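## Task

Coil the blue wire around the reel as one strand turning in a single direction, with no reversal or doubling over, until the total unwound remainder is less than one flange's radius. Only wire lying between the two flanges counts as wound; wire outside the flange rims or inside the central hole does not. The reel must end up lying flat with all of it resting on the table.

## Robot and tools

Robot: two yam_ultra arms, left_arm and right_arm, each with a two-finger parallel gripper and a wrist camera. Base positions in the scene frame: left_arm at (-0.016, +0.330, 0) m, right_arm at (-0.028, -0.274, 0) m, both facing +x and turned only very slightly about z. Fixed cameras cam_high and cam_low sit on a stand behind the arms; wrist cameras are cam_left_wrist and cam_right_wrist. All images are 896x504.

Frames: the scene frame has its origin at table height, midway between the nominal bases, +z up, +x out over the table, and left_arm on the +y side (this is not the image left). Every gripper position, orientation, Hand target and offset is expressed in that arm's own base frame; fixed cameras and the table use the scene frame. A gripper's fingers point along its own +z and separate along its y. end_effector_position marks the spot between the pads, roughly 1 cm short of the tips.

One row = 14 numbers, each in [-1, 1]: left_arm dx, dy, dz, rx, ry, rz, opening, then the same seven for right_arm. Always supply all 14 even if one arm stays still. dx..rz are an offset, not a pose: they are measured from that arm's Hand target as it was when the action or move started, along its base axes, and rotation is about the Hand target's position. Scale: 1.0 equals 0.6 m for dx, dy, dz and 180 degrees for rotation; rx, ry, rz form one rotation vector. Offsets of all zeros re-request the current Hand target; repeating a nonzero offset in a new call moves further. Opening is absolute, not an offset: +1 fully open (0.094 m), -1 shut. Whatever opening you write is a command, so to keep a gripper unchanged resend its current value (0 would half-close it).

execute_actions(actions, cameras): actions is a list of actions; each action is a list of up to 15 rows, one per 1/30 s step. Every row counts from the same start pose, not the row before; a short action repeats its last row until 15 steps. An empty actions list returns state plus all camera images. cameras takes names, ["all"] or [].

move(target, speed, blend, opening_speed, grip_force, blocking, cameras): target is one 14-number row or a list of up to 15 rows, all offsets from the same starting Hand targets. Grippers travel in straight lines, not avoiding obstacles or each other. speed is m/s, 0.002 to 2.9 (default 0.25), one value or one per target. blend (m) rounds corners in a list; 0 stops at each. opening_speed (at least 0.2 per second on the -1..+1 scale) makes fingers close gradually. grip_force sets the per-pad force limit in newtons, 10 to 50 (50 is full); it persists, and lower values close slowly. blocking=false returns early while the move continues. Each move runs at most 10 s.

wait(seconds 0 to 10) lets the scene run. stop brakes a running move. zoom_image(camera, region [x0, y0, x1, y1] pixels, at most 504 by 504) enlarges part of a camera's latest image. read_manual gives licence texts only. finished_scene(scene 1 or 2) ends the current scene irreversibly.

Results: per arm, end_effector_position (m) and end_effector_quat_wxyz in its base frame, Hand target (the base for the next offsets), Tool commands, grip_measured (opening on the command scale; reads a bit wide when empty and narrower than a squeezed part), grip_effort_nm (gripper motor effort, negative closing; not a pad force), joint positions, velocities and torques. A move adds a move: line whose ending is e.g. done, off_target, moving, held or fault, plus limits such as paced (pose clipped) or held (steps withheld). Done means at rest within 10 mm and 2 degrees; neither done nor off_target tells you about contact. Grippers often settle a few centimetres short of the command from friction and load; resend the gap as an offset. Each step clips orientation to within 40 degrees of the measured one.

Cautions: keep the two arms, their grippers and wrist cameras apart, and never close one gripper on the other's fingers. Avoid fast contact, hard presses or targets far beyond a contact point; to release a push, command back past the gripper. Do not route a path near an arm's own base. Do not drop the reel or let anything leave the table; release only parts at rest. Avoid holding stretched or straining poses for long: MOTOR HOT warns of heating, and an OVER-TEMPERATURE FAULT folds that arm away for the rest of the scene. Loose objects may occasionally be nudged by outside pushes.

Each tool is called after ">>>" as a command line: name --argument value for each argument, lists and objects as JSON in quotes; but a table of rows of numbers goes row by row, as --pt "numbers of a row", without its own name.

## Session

Scene 1 is solved. I'll look at scene 2.

>>> execute_actions --actions '[]'

Scene clock: 0.00 s.
left_arm: end_effector_position=(+0.3882, +0.0244, +0.1098) grip_measured=+1.000 grip_effort_nm=n/a end_effector_quat_wxyz=(+0.609, -0.036, +0.792, +0.028) | right_arm: end_effector_position=(+0.4026, +0.0114, +0.1183) grip_measured=+1.000 grip_effort_nm=n/a end_effector_quat_wxyz=(+0.600, -0.016, +0.800, +0.016)
Joint positions: left_arm=[0.034 1.51 0.301 0.948 -0.056 -0.014 0.094] | right_arm=[0.01 1.497 0.382 0.832 -0.035 -0.004 0.094]
Joint velocities: within noise
Joint torques (N m): no reading
Heat: left arm: 31 °C; right arm: 29 °C.
Hand target: left_arm +0.3900, +0.0245, +0.1147; +0.614, -0.036, +0.788, +0.028 | right_arm +0.4047, +0.0114, +0.1242; +0.606, -0.016, +0.795, +0.016
Tool commands: left_gripper/opening=+1.0 right_gripper/opening=+1.0
camera_calibration:
cam_left_wrist: T_world_to_cam=[[0.106495, -0.992281, 0.0635364, -0.0279835], [-0.891623, -0.123583, -0.435586, 0.405063], [0.440076, -0.0102629, -0.897902, 0.037635], [0, 0, 0, 1]] pos_world=[0.347581, 0.0226775, 0.21201]
cam_right_wrist: T_world_to_cam=[[0.0638503, -0.995855, 0.0647755, -0.0258729], [-0.898891, -0.0855854, -0.429733, 0.421247], [0.433496, -0.0307875, -0.90063, 0.0451223], [0, 0, 0, 1]] pos_world=[0.360747, 0.0116761, 0.223338]

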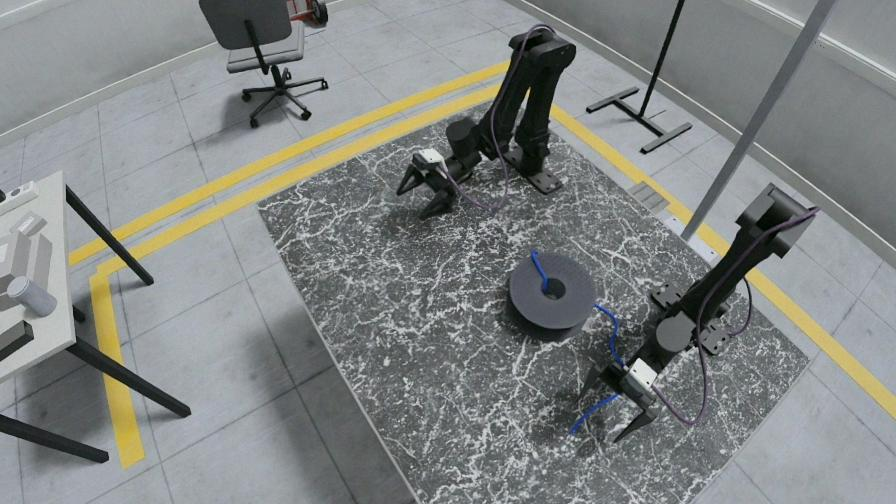

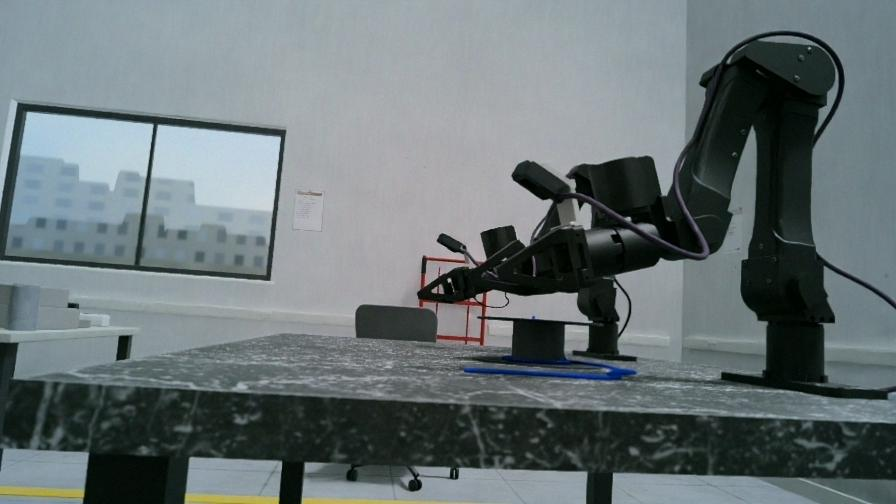

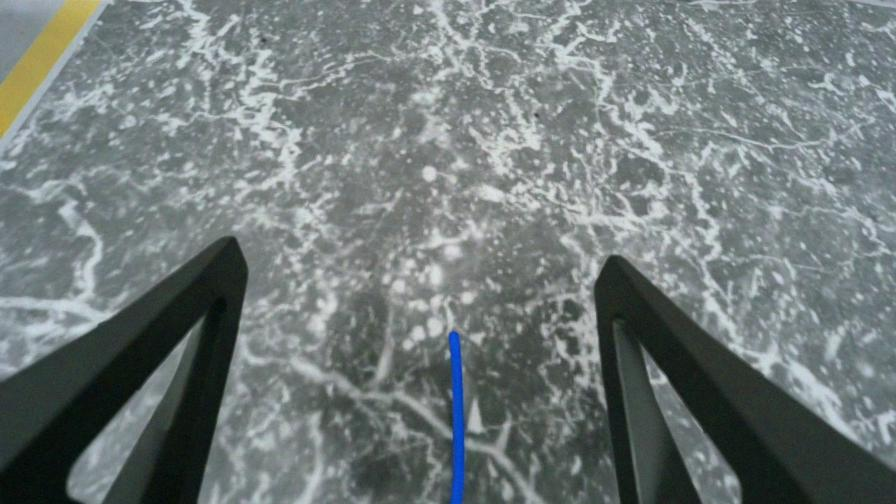

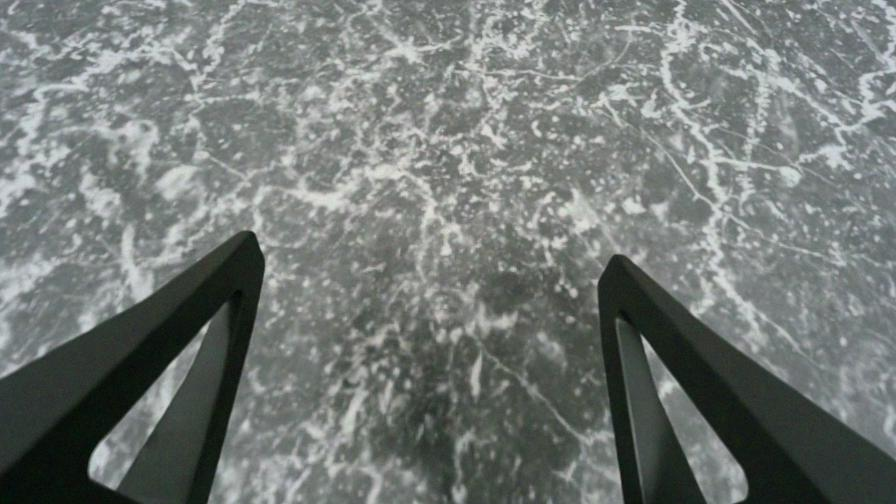

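>>> zoom_image --camera "cam_high" --region '[480, 220, 680, 360]'

>>> zoom_image --camera "cam_low" --region '[440, 290, 660, 400]'

>>> zoom_image --camera "cam_high" --region '[540, 290, 700, 460]'

Scaled by 2.520 from the camera's 896x504 image, which has a finer 1280x720 frame.

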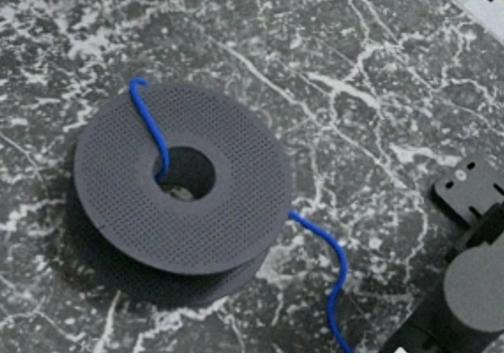

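Scaled by 2.291 from the camera's 896x504 image, which has a finer 1280x720 frame.

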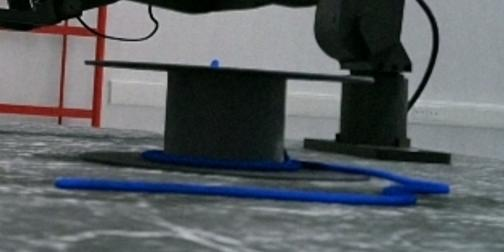

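Scaled by 2.965 from the camera's 896x504 image, which has a finer 1280x720 frame.

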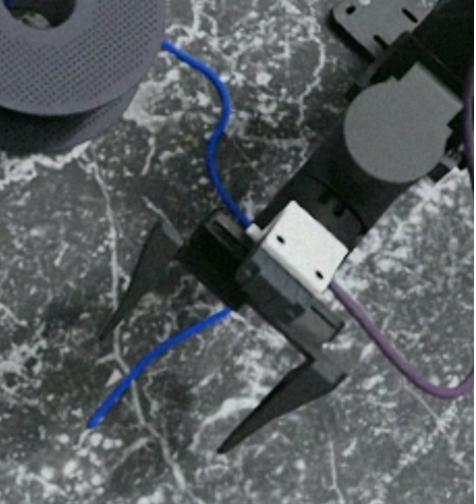

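>>> move --target '[-0.1667,-0.0075,0.0917,-0.3374,0.308,0.3951,0.3, -0.241,0.2143,0.0097,0.2785,0.3503,-0.3863,0.3]' --speed 0.4 --cameras '["all"]'

Scene clock: 81.33 s.
left_arm: end_effector_position=(+0.2869, +0.0184, +0.1637) grip_measured=+0.302 grip_effort_nm=-0.10 end_effector_quat_wxyz=(+0.001, +0.701, -0.713, -0.002) | right_arm: end_effector_position=(+0.2572, +0.1407, +0.1258) grip_measured=+0.302 grip_effort_nm=-0.14 end_effector_quat_wxyz=(+0.001, +0.636, +0.772, +0.004)
Joint positions: left_arm=[0.06 1.641 1.53 -1.463 0 -1.493 0.061] | right_arm=[0.497 1.644 1.381 -1.301 -0.001 1.875 0.061]
Joint torques (N m): left_arm=[0.42 -5.64 9.29 0.17 -0.07 -0.09] | right_arm=[-0.61 -6.08 8.69 -0.05 0.03 0.11]
Heat: left arm: 34 °C; right arm: 32 °C.
Hand target: left_arm +0.2899, +0.0200, +0.1697; +0.001, +0.707, -0.707, +0.000 | right_arm +0.2601, +0.1400, +0.1300; +0.000, +0.642, +0.766, +0.000
Off the commanded pose: left_arm 0.007 m, 1 deg | right_arm 0.005 m, 1 deg.
move: done
camera_calibration:
cam_left_wrist: T_world_to_cam=[[0.998818, 0.0485368, -0.00241165, -0.290966], [0.0335441, -0.652682, 0.756889, -0.113443], [0.035163, -0.756076, -0.653538, 0.220323], [0, 0, 0, 1]] pos_world=[0.286681, 0.106662, 0.229152]
cam_right_wrist: T_world_to_cam=[[-0.964889, -0.262585, -0.00615252, 0.28199], [-0.178822, 0.639578, 0.747638, -0.130558], [-0.192383, 0.722488, -0.664078, 0.144195], [0, 0, 0, 1]] pos_world=[0.276483, 0.0533692, 0.195102]

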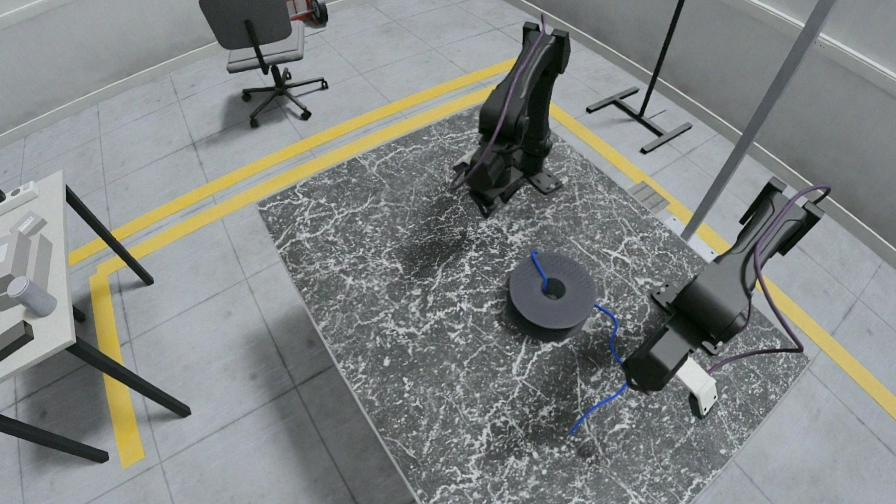

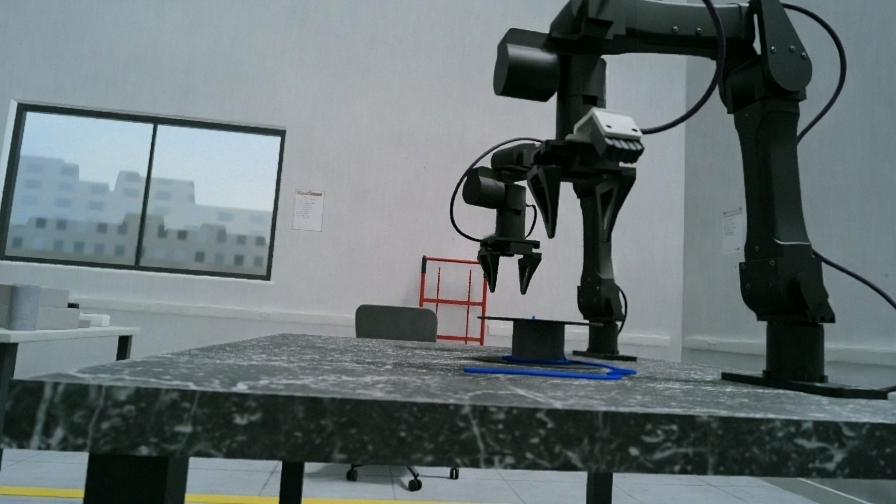

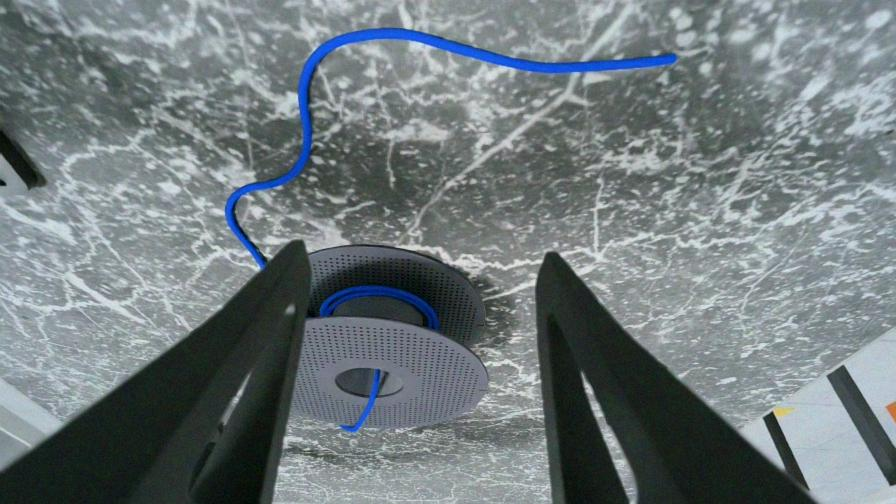

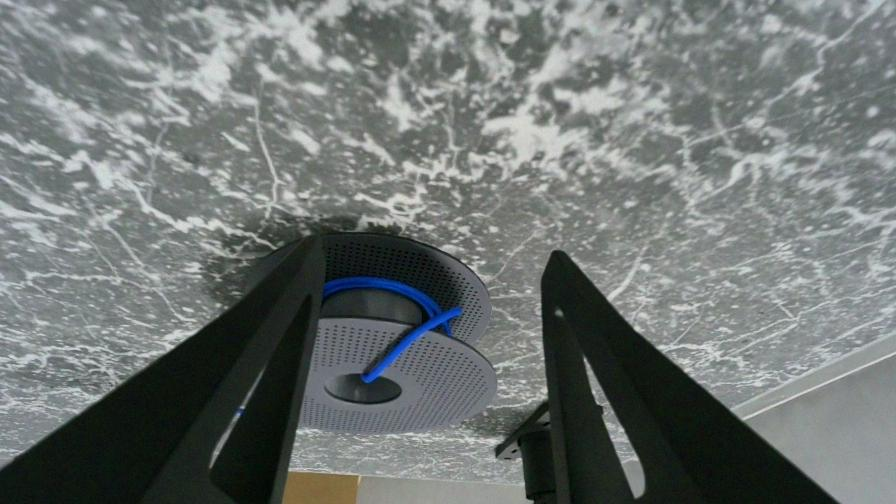

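>>> zoom_image --camera "cam_right_wrist" --region '[240, 210, 520, 450]'

>>> zoom_image --camera "cam_left_wrist" --region '[200, 170, 510, 450]'

Scaled by 1.800 from the camera's 896x504 image, which has a finer 1280x720 frame.

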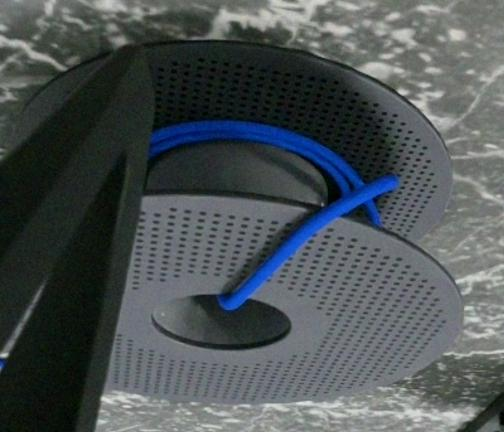

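Scaled by 1.626 from the camera's 896x504 image, which has a finer 1280x720 frame.

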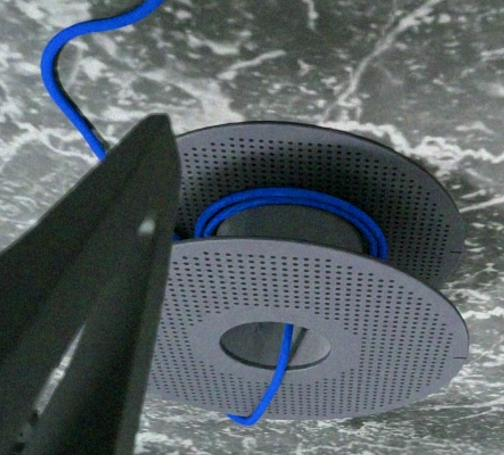

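>>> zoom_image --camera "cam_right_wrist" --region '[400, 270, 500, 360]'

>>> zoom_image --camera "cam_left_wrist" --region '[310, 340, 410, 450]'

>>> zoom_image --camera "cam_high" --region '[510, 235, 590, 315]'

Scaled by 5.040 from the camera's 896x504 image, which has a finer 1280x720 frame.

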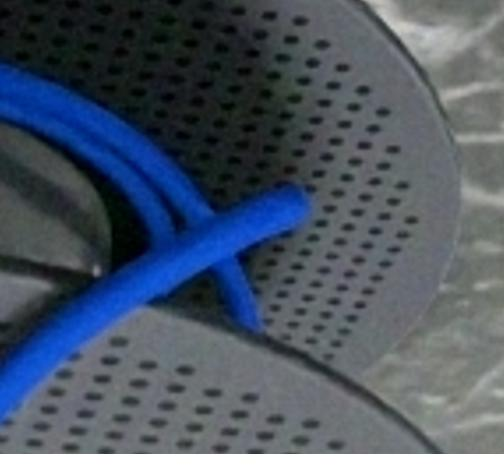

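Scaled by 4.582 from the camera's 896x504 image, which has a finer 1280x720 frame.

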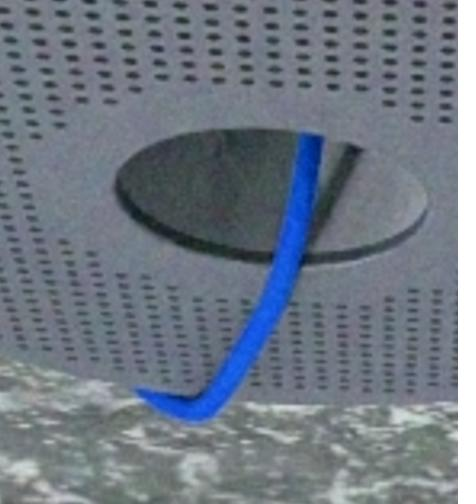

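Scaled by 6.300 from the camera's 896x504 image, which has a finer 1280x720 frame.

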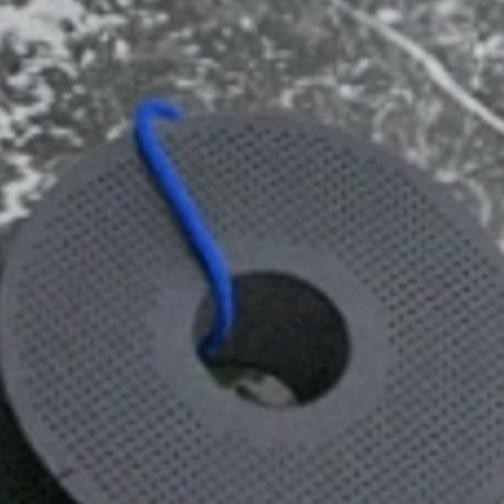

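>>> move --target '[0,0,0,0,0,0,0.3, -0.0915,0.3003,-0.0167,0,0,0.1222,0.92]' --speed 0.25 --cameras '["cam_right_wrist"]'

Scene clock: 214.43 s.
left_arm: end_effector_position=(+0.2868, +0.0183, +0.1637) grip_measured=+0.302 grip_effort_nm=-0.10 end_effector_quat_wxyz=(+0.002, +0.701, -0.713, -0.002) | right_arm: end_effector_position=(+0.2014, +0.3210, +0.1182) grip_measured=+0.918 grip_effort_nm=0.11 end_effector_quat_wxyz=(-0.003, +0.477, +0.879, +0.006)
Joint positions: left_arm=[0.06 1.641 1.53 -1.464 0 -1.493 0.061] | right_arm=[1.004 1.975 1.765 -1.348 -0.008 1.999 0.09]
Joint torques (N m): left_arm=[0.4 -5.61 9.25 0.23 -0.07 -0.09] | right_arm=[-0.51 -9.06 8.59 -0.03 0.11 0.14]
Heat: left arm: 32 °C; right arm: 34 °C.
Hand target: left_arm +0.2900, +0.0200, +0.1697; +0.001, +0.707, -0.707, +0.000 | right_arm +0.2052, +0.3203, +0.1200; +0.001, +0.484, +0.875, +0.000
Off the commanded pose: left_arm 0.007 m, 1 deg | right_arm 0.004 m, 1 deg.
move: done
camera_calibration:
cam_right_wrist: T_world_to_cam=[[-0.796635, -0.604414, -0.00748635, 0.351525], [-0.401658, 0.52006, 0.753796, -0.167636], [-0.451711, 0.603508, -0.657066, 0.0876842], [0, 0, 0, 1]] pos_world=[0.252313, 0.246729, 0.18661]
Images, in order (width x height): cam_right_wrist 896x504.

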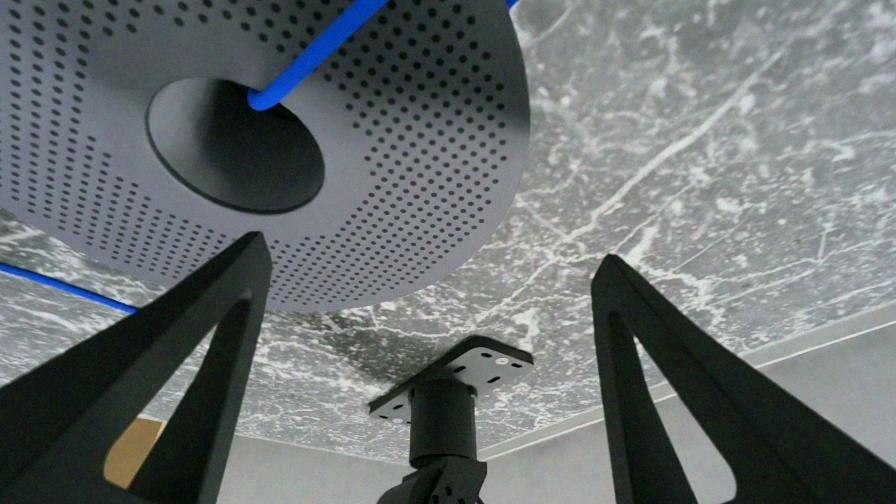

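>>> move --pt "0 0 0 0 0 0 0.3 0.0058 0.0048 -0.05 0 0 0 0.92" --pt "0 0 0 0 0 0 0.3 0.0058 0.0048 -0.1167 0 0 0 0.92" --speed 0.15 --blend 0.01 --cameras '["cam_right_wrist"]'

Scene clock: 225.90 s.
left_arm: end_effector_position=(+0.2868, +0.0183, +0.1637) grip_measured=+0.302 grip_effort_nm=-0.10 end_effector_quat_wxyz=(+0.002, +0.701, -0.713, -0.002) | right_arm: end_effector_position=(+0.2066, +0.3269, +0.0582) grip_measured=+0.918 grip_effort_nm=0.10 end_effector_quat_wxyz=(-0.003, +0.478, +0.878, +0.009)
Joint positions: left_arm=[0.06 1.641 1.53 -1.464 0 -1.493 0.061] | right_arm=[1.001 2.022 1.592 -1.125 -0.008 1.999 0.09]
Joint torques (N m): left_arm=[0.4 -5.63 9.29 0.22 -0.07 -0.09] | right_arm=[-0.53 -9.87 5.08 0.32 0.07 0.1]
Heat: left arm: 32 °C; right arm: 33 °C.
Hand target: left_arm +0.2900, +0.0200, +0.1697; +0.001, +0.707, -0.707, +0.000 | right_arm +0.2086, +0.3231, +0.0499; +0.001, +0.484, +0.875, +0.000
Off the commanded pose: left_arm 0.007 m, 1 deg | right_arm 0.009 m, 1 deg.
move: done
camera_calibration:
cam_right_wrist: T_world_to_cam=[[-0.798455, -0.601946, -0.0114045, 0.358562], [-0.401768, 0.518628, 0.754723, -0.122992], [-0.448388, 0.607194, -0.655944, 0.0451156], [0, 0, 0, 1]] pos_world=[0.25711, 0.252228, 0.126508]
Images, in order (width x height): cam_right_wrist 896x504.

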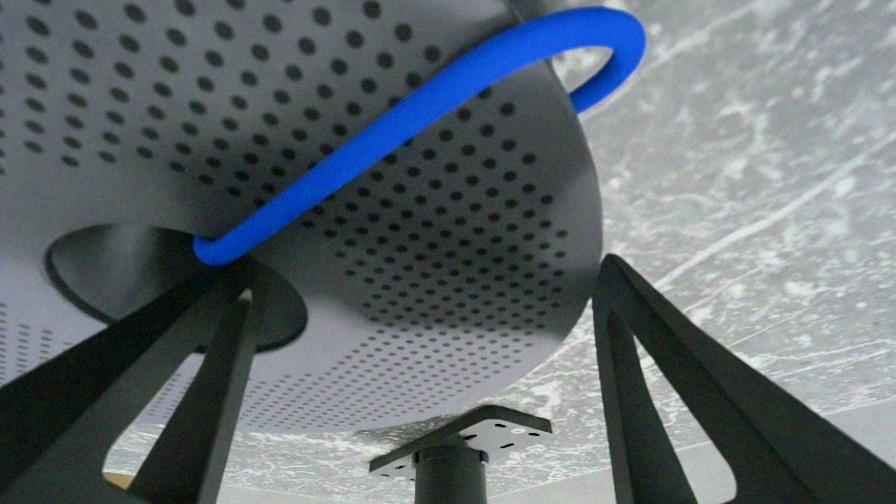

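>>> move --target '[0,0,0,0,0,0,0.3, 0,0,0,0,0,0,0.5]' --opening_speed 0.8 --cameras '["cam_right_wrist"]'

Scene clock: 231.93 s.
left_arm: end_effector_position=(+0.2868, +0.0183, +0.1637) grip_measured=+0.302 grip_effort_nm=-0.10 end_effector_quat_wxyz=(+0.002, +0.701, -0.713, -0.002) | right_arm: end_effector_position=(+0.2065, +0.3272, +0.0582) grip_measured=+0.508 grip_effort_nm=-0.46 end_effector_quat_wxyz=(-0.004, +0.478, +0.878, +0.009)
Joint positions: left_arm=[0.06 1.641 1.53 -1.464 0 -1.493 0.061] | right_arm=[1.001 2.022 1.592 -1.124 -0.009 1.999 0.071]
Joint torques (N m): left_arm=[0.4 -5.63 9.29 0.22 -0.06 -0.1] | right_arm=[-0.53 -9.78 5.14 0.33 0.15 0.11]
Heat: left arm: 32 °C; right arm: 33 °C.
Hand target: left_arm +0.2900, +0.0200, +0.1697; +0.001, +0.707, -0.707, +0.000 | right_arm +0.2086, +0.3231, +0.0499; +0.000, +0.484, +0.875, +0.000
Off the commanded pose: left_arm 0.007 m, 1 deg | right_arm 0.010 m, 1 deg.
move: done
camera_calibration:
cam_right_wrist: T_world_to_cam=[[-0.798426, -0.601979, -0.0117242, 0.358721], [-0.401387, 0.517658, 0.755592, -0.122907], [-0.448781, 0.60799, -0.654938, 0.0446381], [0, 0, 0, 1]] pos_world=[0.257111, 0.252427, 0.126309]
Images, in order (width x height): cam_right_wrist 896x504.

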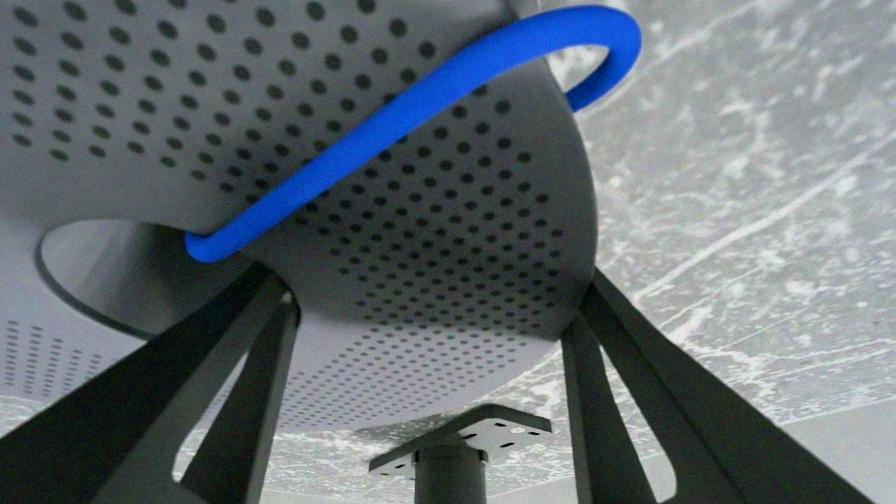

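>>> move --target '[0,0,0,0,0,0,0.3, 0,0,0,0,0,0,0.42]' --opening_speed 0.8

Scene clock: 235.20 s.
left_arm: end_effector_position=(+0.2868, +0.0183, +0.1637) grip_measured=+0.302 grip_effort_nm=-0.10 end_effector_quat_wxyz=(+0.002, +0.701, -0.713, -0.002) | right_arm: end_effector_position=(+0.2065, +0.3272, +0.0582) grip_measured=+0.486 grip_effort_nm=-1.04 end_effector_quat_wxyz=(-0.004, +0.478, +0.878, +0.009)
Joint positions: left_arm=[0.06 1.641 1.53 -1.464 0 -1.493 0.061] | right_arm=[1.001 2.022 1.592 -1.124 -0.009 1.999 0.07]
Joint torques (N m): left_arm=[0.44 -5.57 9.32 0.22 -0.07 -0.08] | right_arm=[-0.51 -9.95 5.2 0.34 0.12 0.08]
Heat: left arm: 32 °C; right arm: 32 °C.
Hand target: left_arm +0.2900, +0.0200, +0.1697; +0.001, +0.707, -0.707, +0.000 | right_arm +0.2086, +0.3231, +0.0499; +0.000, +0.484, +0.875, +0.000
Off the commanded pose: left_arm 0.007 m, 1 deg | right_arm 0.010 m, 1 deg.
move: done

>>> move --pt "0 0 0 0 0 0 0.3 0.0163 -0.0201 0 0 0 0.0778 0.42" --pt "0 0 0 0 0 0 0.3 0.0370 -0.0357 0 0 0 0.1556 0.42" --pt "0 0 0 0 0 0 0.3 0.0608 -0.0458 0 0 0 0.2333 0.42" --pt "0 0 0 0 0 0 0.3 0.0863 -0.0499 0 0 0 0.3111 0.42" --pt "0 0 0 0 0 0 0.3 0.1121 -0.0476 0 0 0 0.3889 0.42" --pt "0 0 0 0 0 0 0.3 0.1366 -0.0392 0 0 0 0.4667 0.42" --pt "0 0 0 0 0 0 0.3 0.1583 -0.0251 0 0 0 0.5444 0.42" --pt "0 0 0 0 0 0 0.3 0.1759 -0.0062 0 0 0 0.6222 0.42" --pt "0 0 0 0 0 0 0.3 0.1885 0.0165 0 0 0 0.7 0.42" --pt "0 0 0 0 0 0 0.3 0.1952 0.0415 0 0 0 0.7778 0.42" --speed 0.2 --blend 0.008 --cameras '["all"]'

Scene clock: 262.87 s.
left_arm: end_effector_position=(+0.2868, +0.0183, +0.1637) grip_measured=+0.302 grip_effort_nm=-0.10 end_effector_quat_wxyz=(+0.002, +0.701, -0.713, -0.002) | right_arm: end_effector_position=(+0.3292, +0.3395, +0.0590) grip_measured=+0.485 grip_effort_nm=-1.04 end_effector_quat_wxyz=(+0.009, -0.647, +0.762, -0.014)
Joint positions: left_arm=[0.06 1.641 1.53 -1.464 0 -1.493 0.061] | right_arm=[0.81 2.418 2.241 -1.38 0.029 -0.599 0.07]
Joint torques (N m): left_arm=[0.4 -5.63 9.31 0.23 -0.06 -0.08] | right_arm=[0.47 -11.26 8.25 0.19 -0.29 -0.19]
Heat: left arm: 33 °C; right arm: 31 °C.
Hand target: left_arm +0.2900, +0.0200, +0.1697; +0.001, +0.707, -0.707, +0.000 | right_arm +0.3258, +0.3480, +0.0501; +0.001, -0.657, +0.754, +0.000
Off the commanded pose: left_arm 0.007 m, 1 deg | right_arm 0.013 m, 2 deg.
move: off_target (right_arm)
camera_calibration:
cam_left_wrist: T_world_to_cam=[[0.998798, 0.048927, -0.00288433, -0.290794], [0.0341415, -0.652329, 0.757166, -0.113714], [0.0351643, -0.756355, -0.653216, 0.220282], [0, 0, 0, 1]] pos_world=[0.286581, 0.10666, 0.229154]
cam_right_wrist: T_world_to_cam=[[0.995499, -0.0887743, 0.0331671, -0.303338], [-0.0834807, -0.655824, 0.750284, 0.213389], [-0.0448542, -0.749676, -0.660283, 0.420999], [0, 0, 0, 1]] pos_world=[0.33867, 0.42863, 0.127937]

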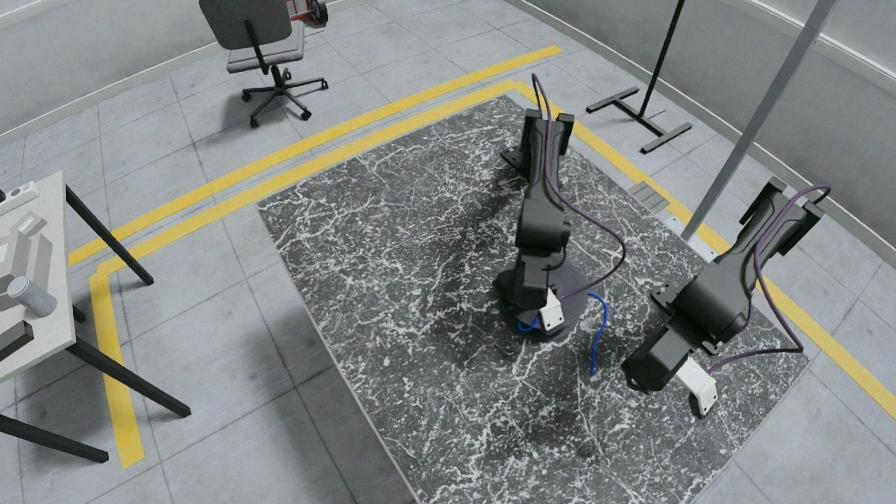

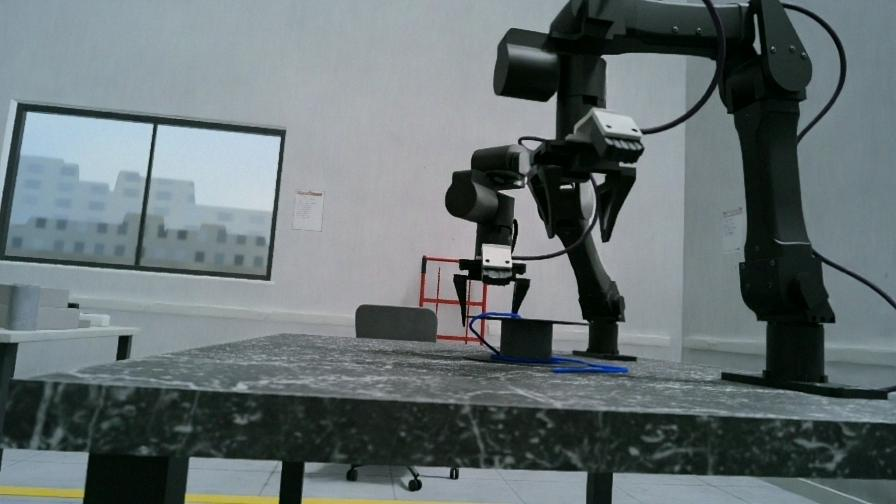

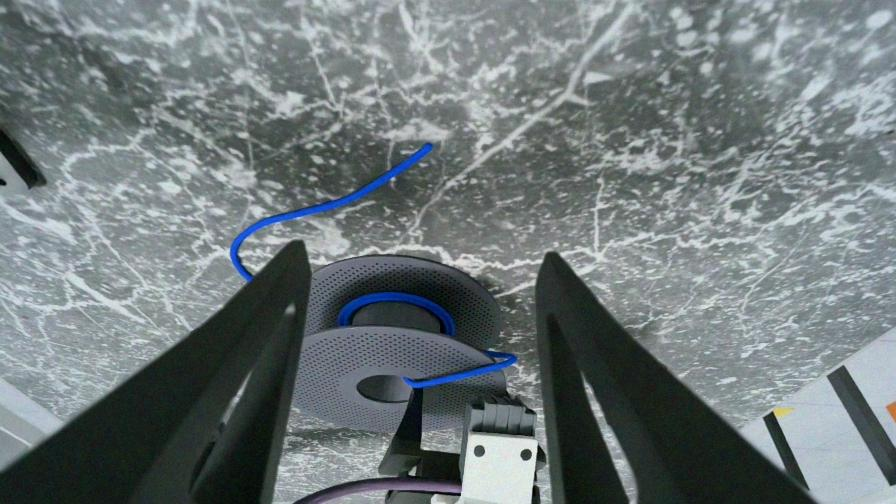

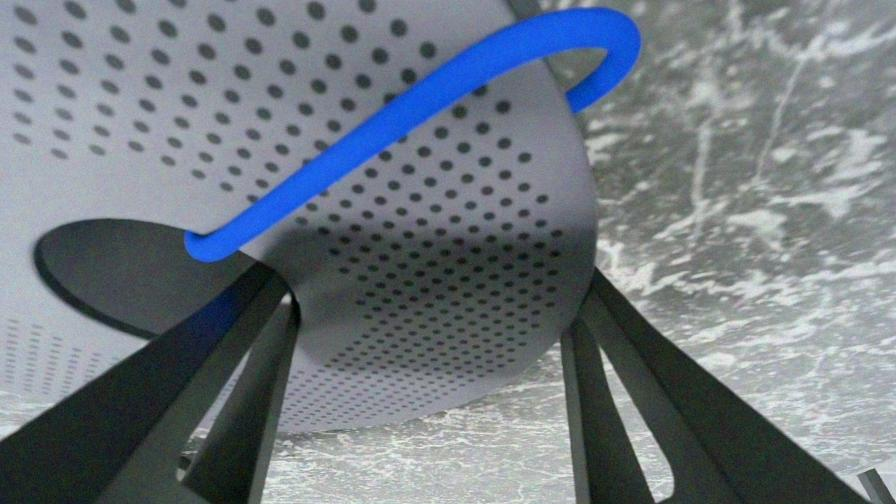

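>>> zoom_image --camera "cam_left_wrist" --region '[200, 120, 530, 430]'

Scaled by 1.527 from the camera's 896x504 image, which has a finer 1280x720 frame.

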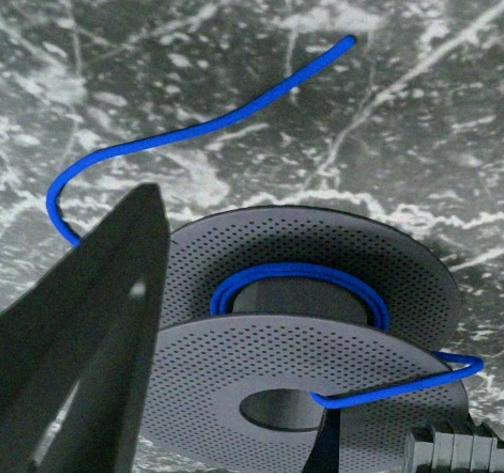

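>>> move --pt "0 0 0 0 0 0 0.3 0.0057 -0.0142 0.0148 0 0 0 0.42" --pt "0 0 0 0 0 0 0.3 0.0057 -0.0142 0.0148 0 0 0 0.92" --pt "0 0 0 0 0 0 0.3 0.0057 -0.0142 0.1148 0 0 0 0.92" --speed 0.2 --opening_speed 0.8 --cameras '["cam_left_wrist"]'

Scene clock: 330.20 s.
left_arm: end_effector_position=(+0.2868, +0.0183, +0.1637) grip_measured=+0.302 grip_effort_nm=-0.10 end_effector_quat_wxyz=(+0.002, +0.701, -0.713, -0.002) | right_arm: end_effector_position=(+0.3289, +0.3405, +0.1071) grip_measured=+0.918 grip_effort_nm=0.11 end_effector_quat_wxyz=(+0.023, -0.655, +0.756, -0.004)
Joint positions: left_arm=[0.06 1.641 1.53 -1.464 0 -1.493 0.061] | right_arm=[0.806 2.422 2.443 -1.546 0.013 -0.623 0.09]
Joint torques (N m): left_arm=[0.4 -5.6 9.29 0.22 -0.06 -0.08] | right_arm=[-0.76 -15.94 7.17 0.14 -0.14 -0.1]
Heat: left arm: 34 °C; right arm: 33 °C.
Hand target: left_arm +0.2900, +0.0200, +0.1697; +0.001, +0.707, -0.707, +0.000 | right_arm +0.3292, +0.3395, +0.1189; +0.001, -0.657, +0.754, +0.000
Off the commanded pose: left_arm 0.007 m, 1 deg | right_arm 0.012 m, 3 deg.
joint sent to its limit (right arm) — joint 4 (wrist pitch), lower limit. The joint targets are off in orientation, not in position.
move: off_target (right_arm)
camera_calibration:
cam_left_wrist: T_world_to_cam=[[0.998798, 0.048927, -0.00288433, -0.290794], [0.0341415, -0.652329, 0.757166, -0.113714], [0.0351643, -0.756355, -0.653216, 0.220282], [0, 0, 0, 1]] pos_world=[0.286581, 0.10666, 0.229154]
Images, in order (width x height): cam_left_wrist 896x504.

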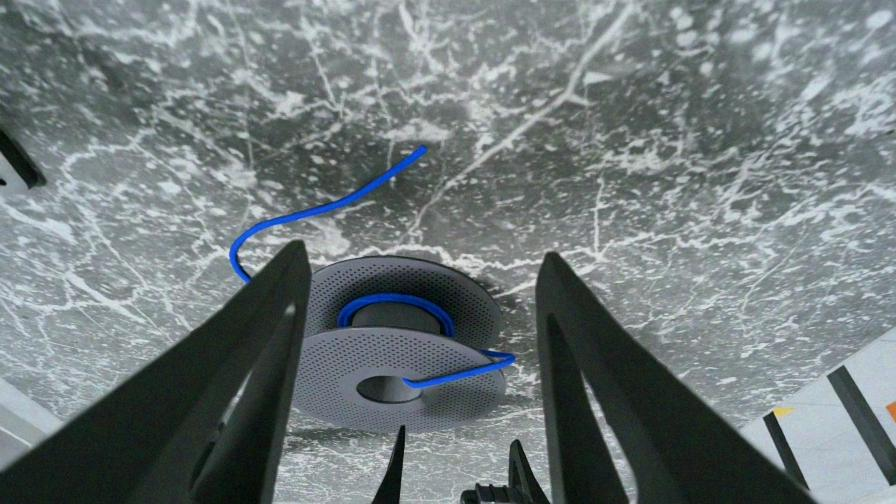

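>>> zoom_image --camera "cam_left_wrist" --region '[290, 240, 530, 440]'

Scaled by 2.100 from the camera's 896x504 image, which has a finer 1280x720 frame.

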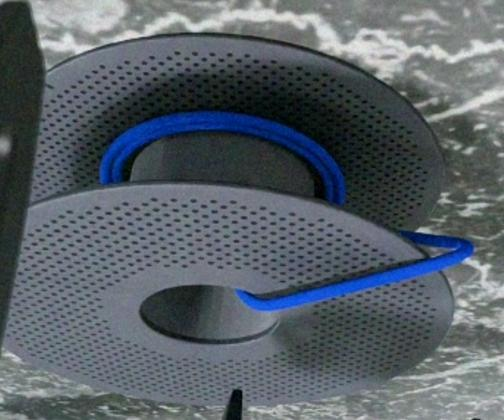

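>>> wait --seconds 0.05 --cameras '["cam_high","cam_right_wrist"]'

>>> zoom_image --camera "cam_high" --region '[470, 230, 650, 400]'

Scene clock: 343.97 s.
left_arm: end_effector_position=(+0.2868, +0.0183, +0.1637) grip_measured=+0.302 grip_effort_nm=-0.10 end_effector_quat_wxyz=(+0.002, +0.701, -0.713, -0.002) | right_arm: end_effector_position=(+0.3288, +0.3405, +0.1071) grip_measured=+0.918 grip_effort_nm=0.11 end_effector_quat_wxyz=(+0.023, -0.655, +0.756, -0.005)
Joint positions: left_arm=[0.06 1.641 1.53 -1.464 0 -1.493 0.061] | right_arm=[0.806 2.422 2.443 -1.546 0.013 -0.623 0.09]
Joint torques (N m): left_arm=[0.4 -5.61 9.24 0.23 -0.06 -0.08] | right_arm=[-0.68 -15.76 7.35 0.11 -0.13 -0.15]
Heat: left arm: 34 °C; right arm: 33 °C.
Hand target: left_arm +0.2900, +0.0200, +0.1697; +0.001, +0.707, -0.707, +0.000 | right_arm +0.3292, +0.3395, +0.1189; +0.001, -0.657, +0.754, +0.000
Tool commands: left_gripper/opening=+0.3 right_gripper/opening=+0.92
Off the commanded pose: left_arm 0.007 m, 1 deg | right_arm 0.012 m, 3 deg.
wait: 0.07 s; at rest from the start
camera_calibration:
cam_right_wrist: T_world_to_cam=[[0.996733, -0.0701505, 0.0400155, -0.311954], [-0.0771669, -0.681085, 0.728127, 0.186739], [-0.0238246, -0.728837, -0.684273, 0.442074], [0, 0, 0, 1]] pos_world=[0.335877, 0.427501, 0.179012]
Images, in order (width x height): cam_high 896x504, cam_right_wrist 896x504.

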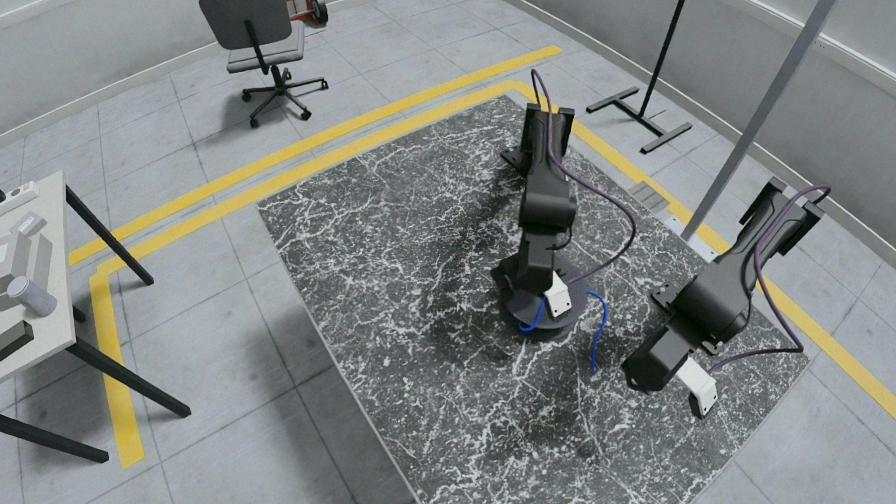

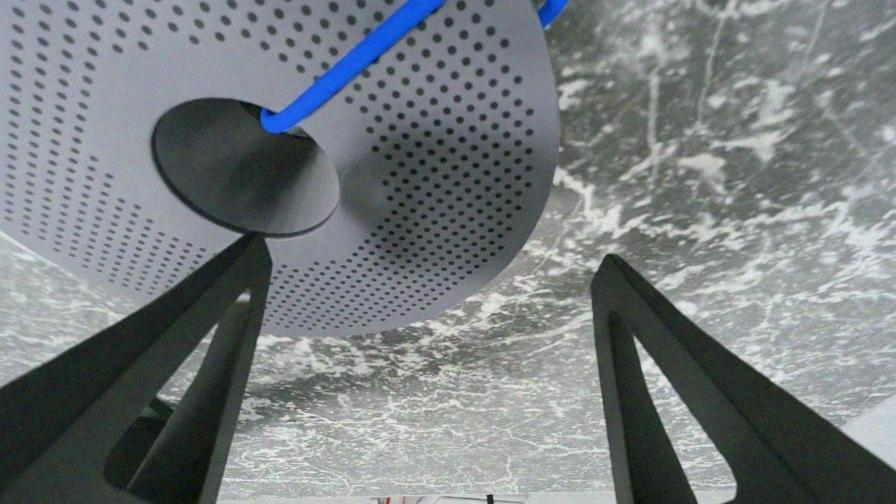

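Scaled by 2.800 from the camera's 896x504 image, which has a finer 1280x720 frame.

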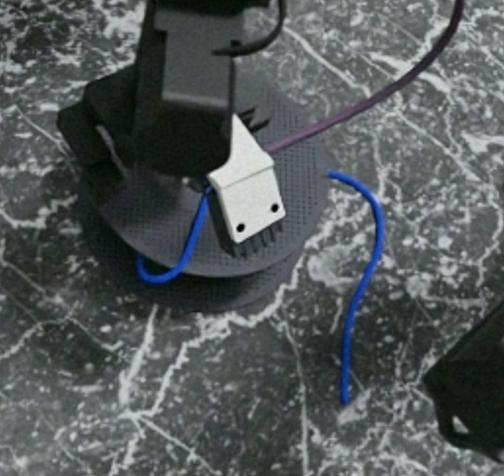

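>>> move --target '[0,0,0,0,0,0,0.3, -0.1868,-0.0508,0.002,0,0,-0.7778,0.92]' --speed 0.5 --cameras '["cam_right_wrist","cam_high"]'

Scene clock: 355.77 s.
left_arm: end_effector_position=(+0.2868, +0.0183, +0.1637) grip_measured=+0.302 grip_effort_nm=-0.10 end_effector_quat_wxyz=(+0.002, +0.701, -0.713, -0.002) | right_arm: end_effector_position=(+0.2183, +0.3102, +0.1102) grip_measured=+0.918 grip_effort_nm=0.10 end_effector_quat_wxyz=(-0.006, +0.481, +0.876, -0.016)
Joint positions: left_arm=[0.06 1.641 1.53 -1.464 0 -1.493 0.061] | right_arm=[0.951 2.024 1.802 -1.382 -0.009 1.955 0.09]
Joint torques (N m): left_arm=[0.42 -5.59 9.28 0.23 -0.05 -0.08] | right_arm=[0.4 -15.17 4.81 0.29 0.11 0.16]
Heat: left arm: 34 °C; right arm: 32 °C.
Hand target: left_arm +0.2900, +0.0200, +0.1697; +0.001, +0.707, -0.707, +0.000 | right_arm +0.2172, +0.3090, +0.1202; +0.000, +0.484, +0.875, +0.000
Off the commanded pose: left_arm 0.007 m, 1 deg | right_arm 0.010 m, 2 deg.
move: done
camera_calibration:
cam_right_wrist: T_world_to_cam=[[-0.802001, -0.596262, 0.0355873, 0.352262], [-0.376677, 0.551089, 0.744591, -0.163238], [-0.463583, 0.583757, -0.666572, 0.106397], [0, 0, 0, 1]] pos_world=[0.27035, 0.237889, 0.179931]
Images, in order (width x height): cam_high 896x504, cam_right_wrist 896x504.

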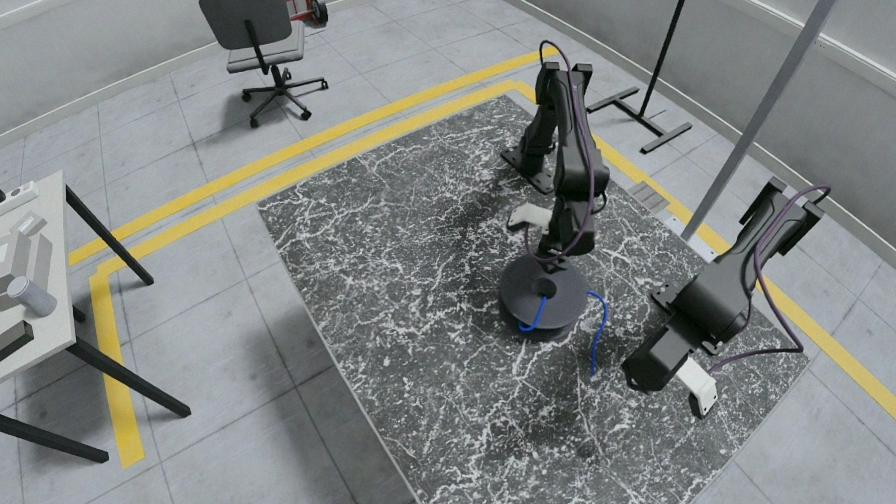

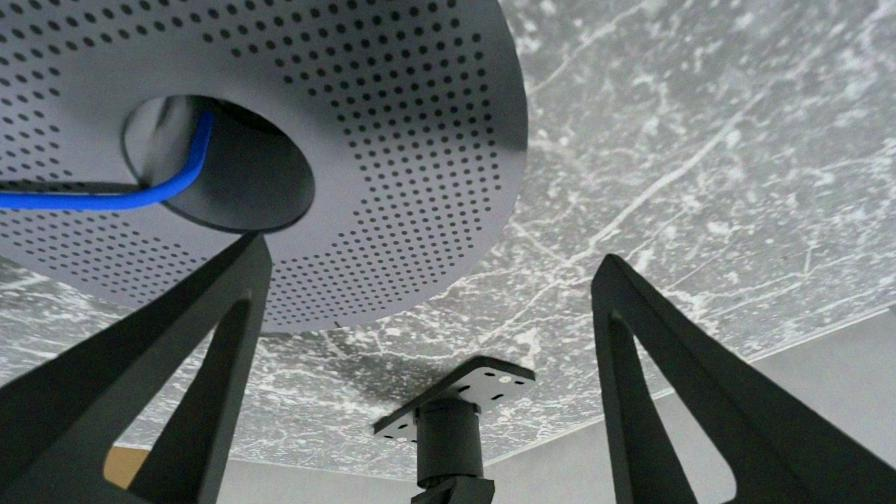

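>>> zoom_image --camera "cam_high" --region '[480, 240, 620, 380]'

Scaled by 3.600 from the camera's 896x504 image, which has a finer 1280x720 frame.

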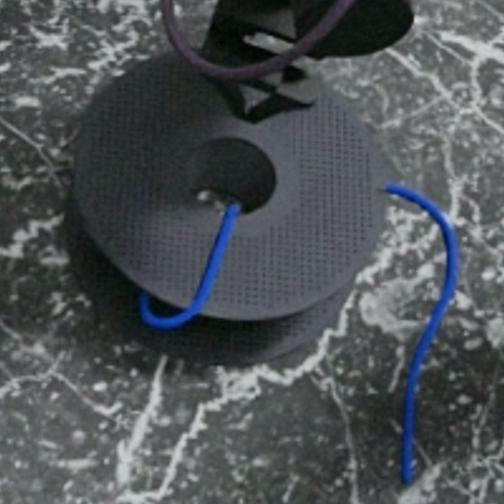

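>>> move --pt "0 0 0 0 0 0 0.3 0.008 0.0028 -0.06 0 0 0 0.92" --pt "0 0 0 0 0 0 0.3 0.008 0.0028 -0.117 0 0 0 0.92" --speed 0.15 --blend 0.01 --cameras '["cam_right_wrist"]'

Scene clock: 378.17 s.
left_arm: end_effector_position=(+0.2868, +0.0183, +0.1637) grip_measured=+0.302 grip_effort_nm=-0.10 end_effector_quat_wxyz=(+0.002, +0.701, -0.713, -0.002) | right_arm: end_effector_position=(+0.2213, +0.3145, +0.0582) grip_measured=+0.918 grip_effort_nm=0.10 end_effector_quat_wxyz=(-0.004, +0.482, +0.876, +0.009)
Joint positions: left_arm=[0.06 1.641 1.53 -1.464 0 -1.493 0.061] | right_arm=[0.951 2.014 1.58 -1.121 -0.009 1.956 0.09]
Joint torques (N m): left_arm=[0.4 -5.57 9.31 0.23 -0.07 -0.08] | right_arm=[-0.24 -9.74 4.98 0.32 0.13 0.09]
Heat: left arm: 34 °C; right arm: 32 °C.
Hand target: left_arm +0.2900, +0.0200, +0.1697; +0.001, +0.707, -0.707, +0.000 | right_arm +0.2219, +0.3106, +0.0498; +0.000, +0.484, +0.875, -0.001
Off the commanded pose: left_arm 0.007 m, 1 deg | right_arm 0.009 m, 1 deg.
move: done
camera_calibration:
cam_right_wrist: T_world_to_cam=[[-0.802787, -0.596161, -0.0111839, 0.361963], [-0.397517, 0.521126, 0.755253, -0.112395], [-0.444425, 0.610753, -0.655337, 0.0571819], [0, 0, 0, 1]] pos_world=[0.271313, 0.239436, 0.126409]
Images, in order (width x height): cam_right_wrist 896x504.

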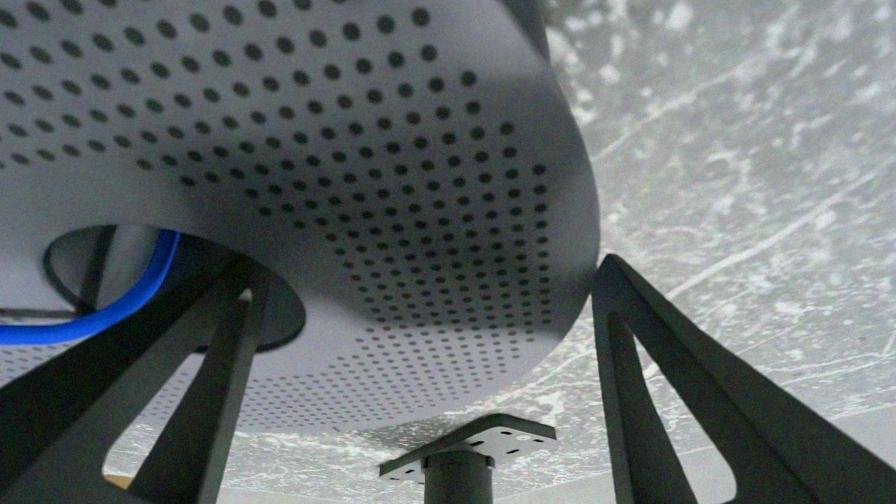

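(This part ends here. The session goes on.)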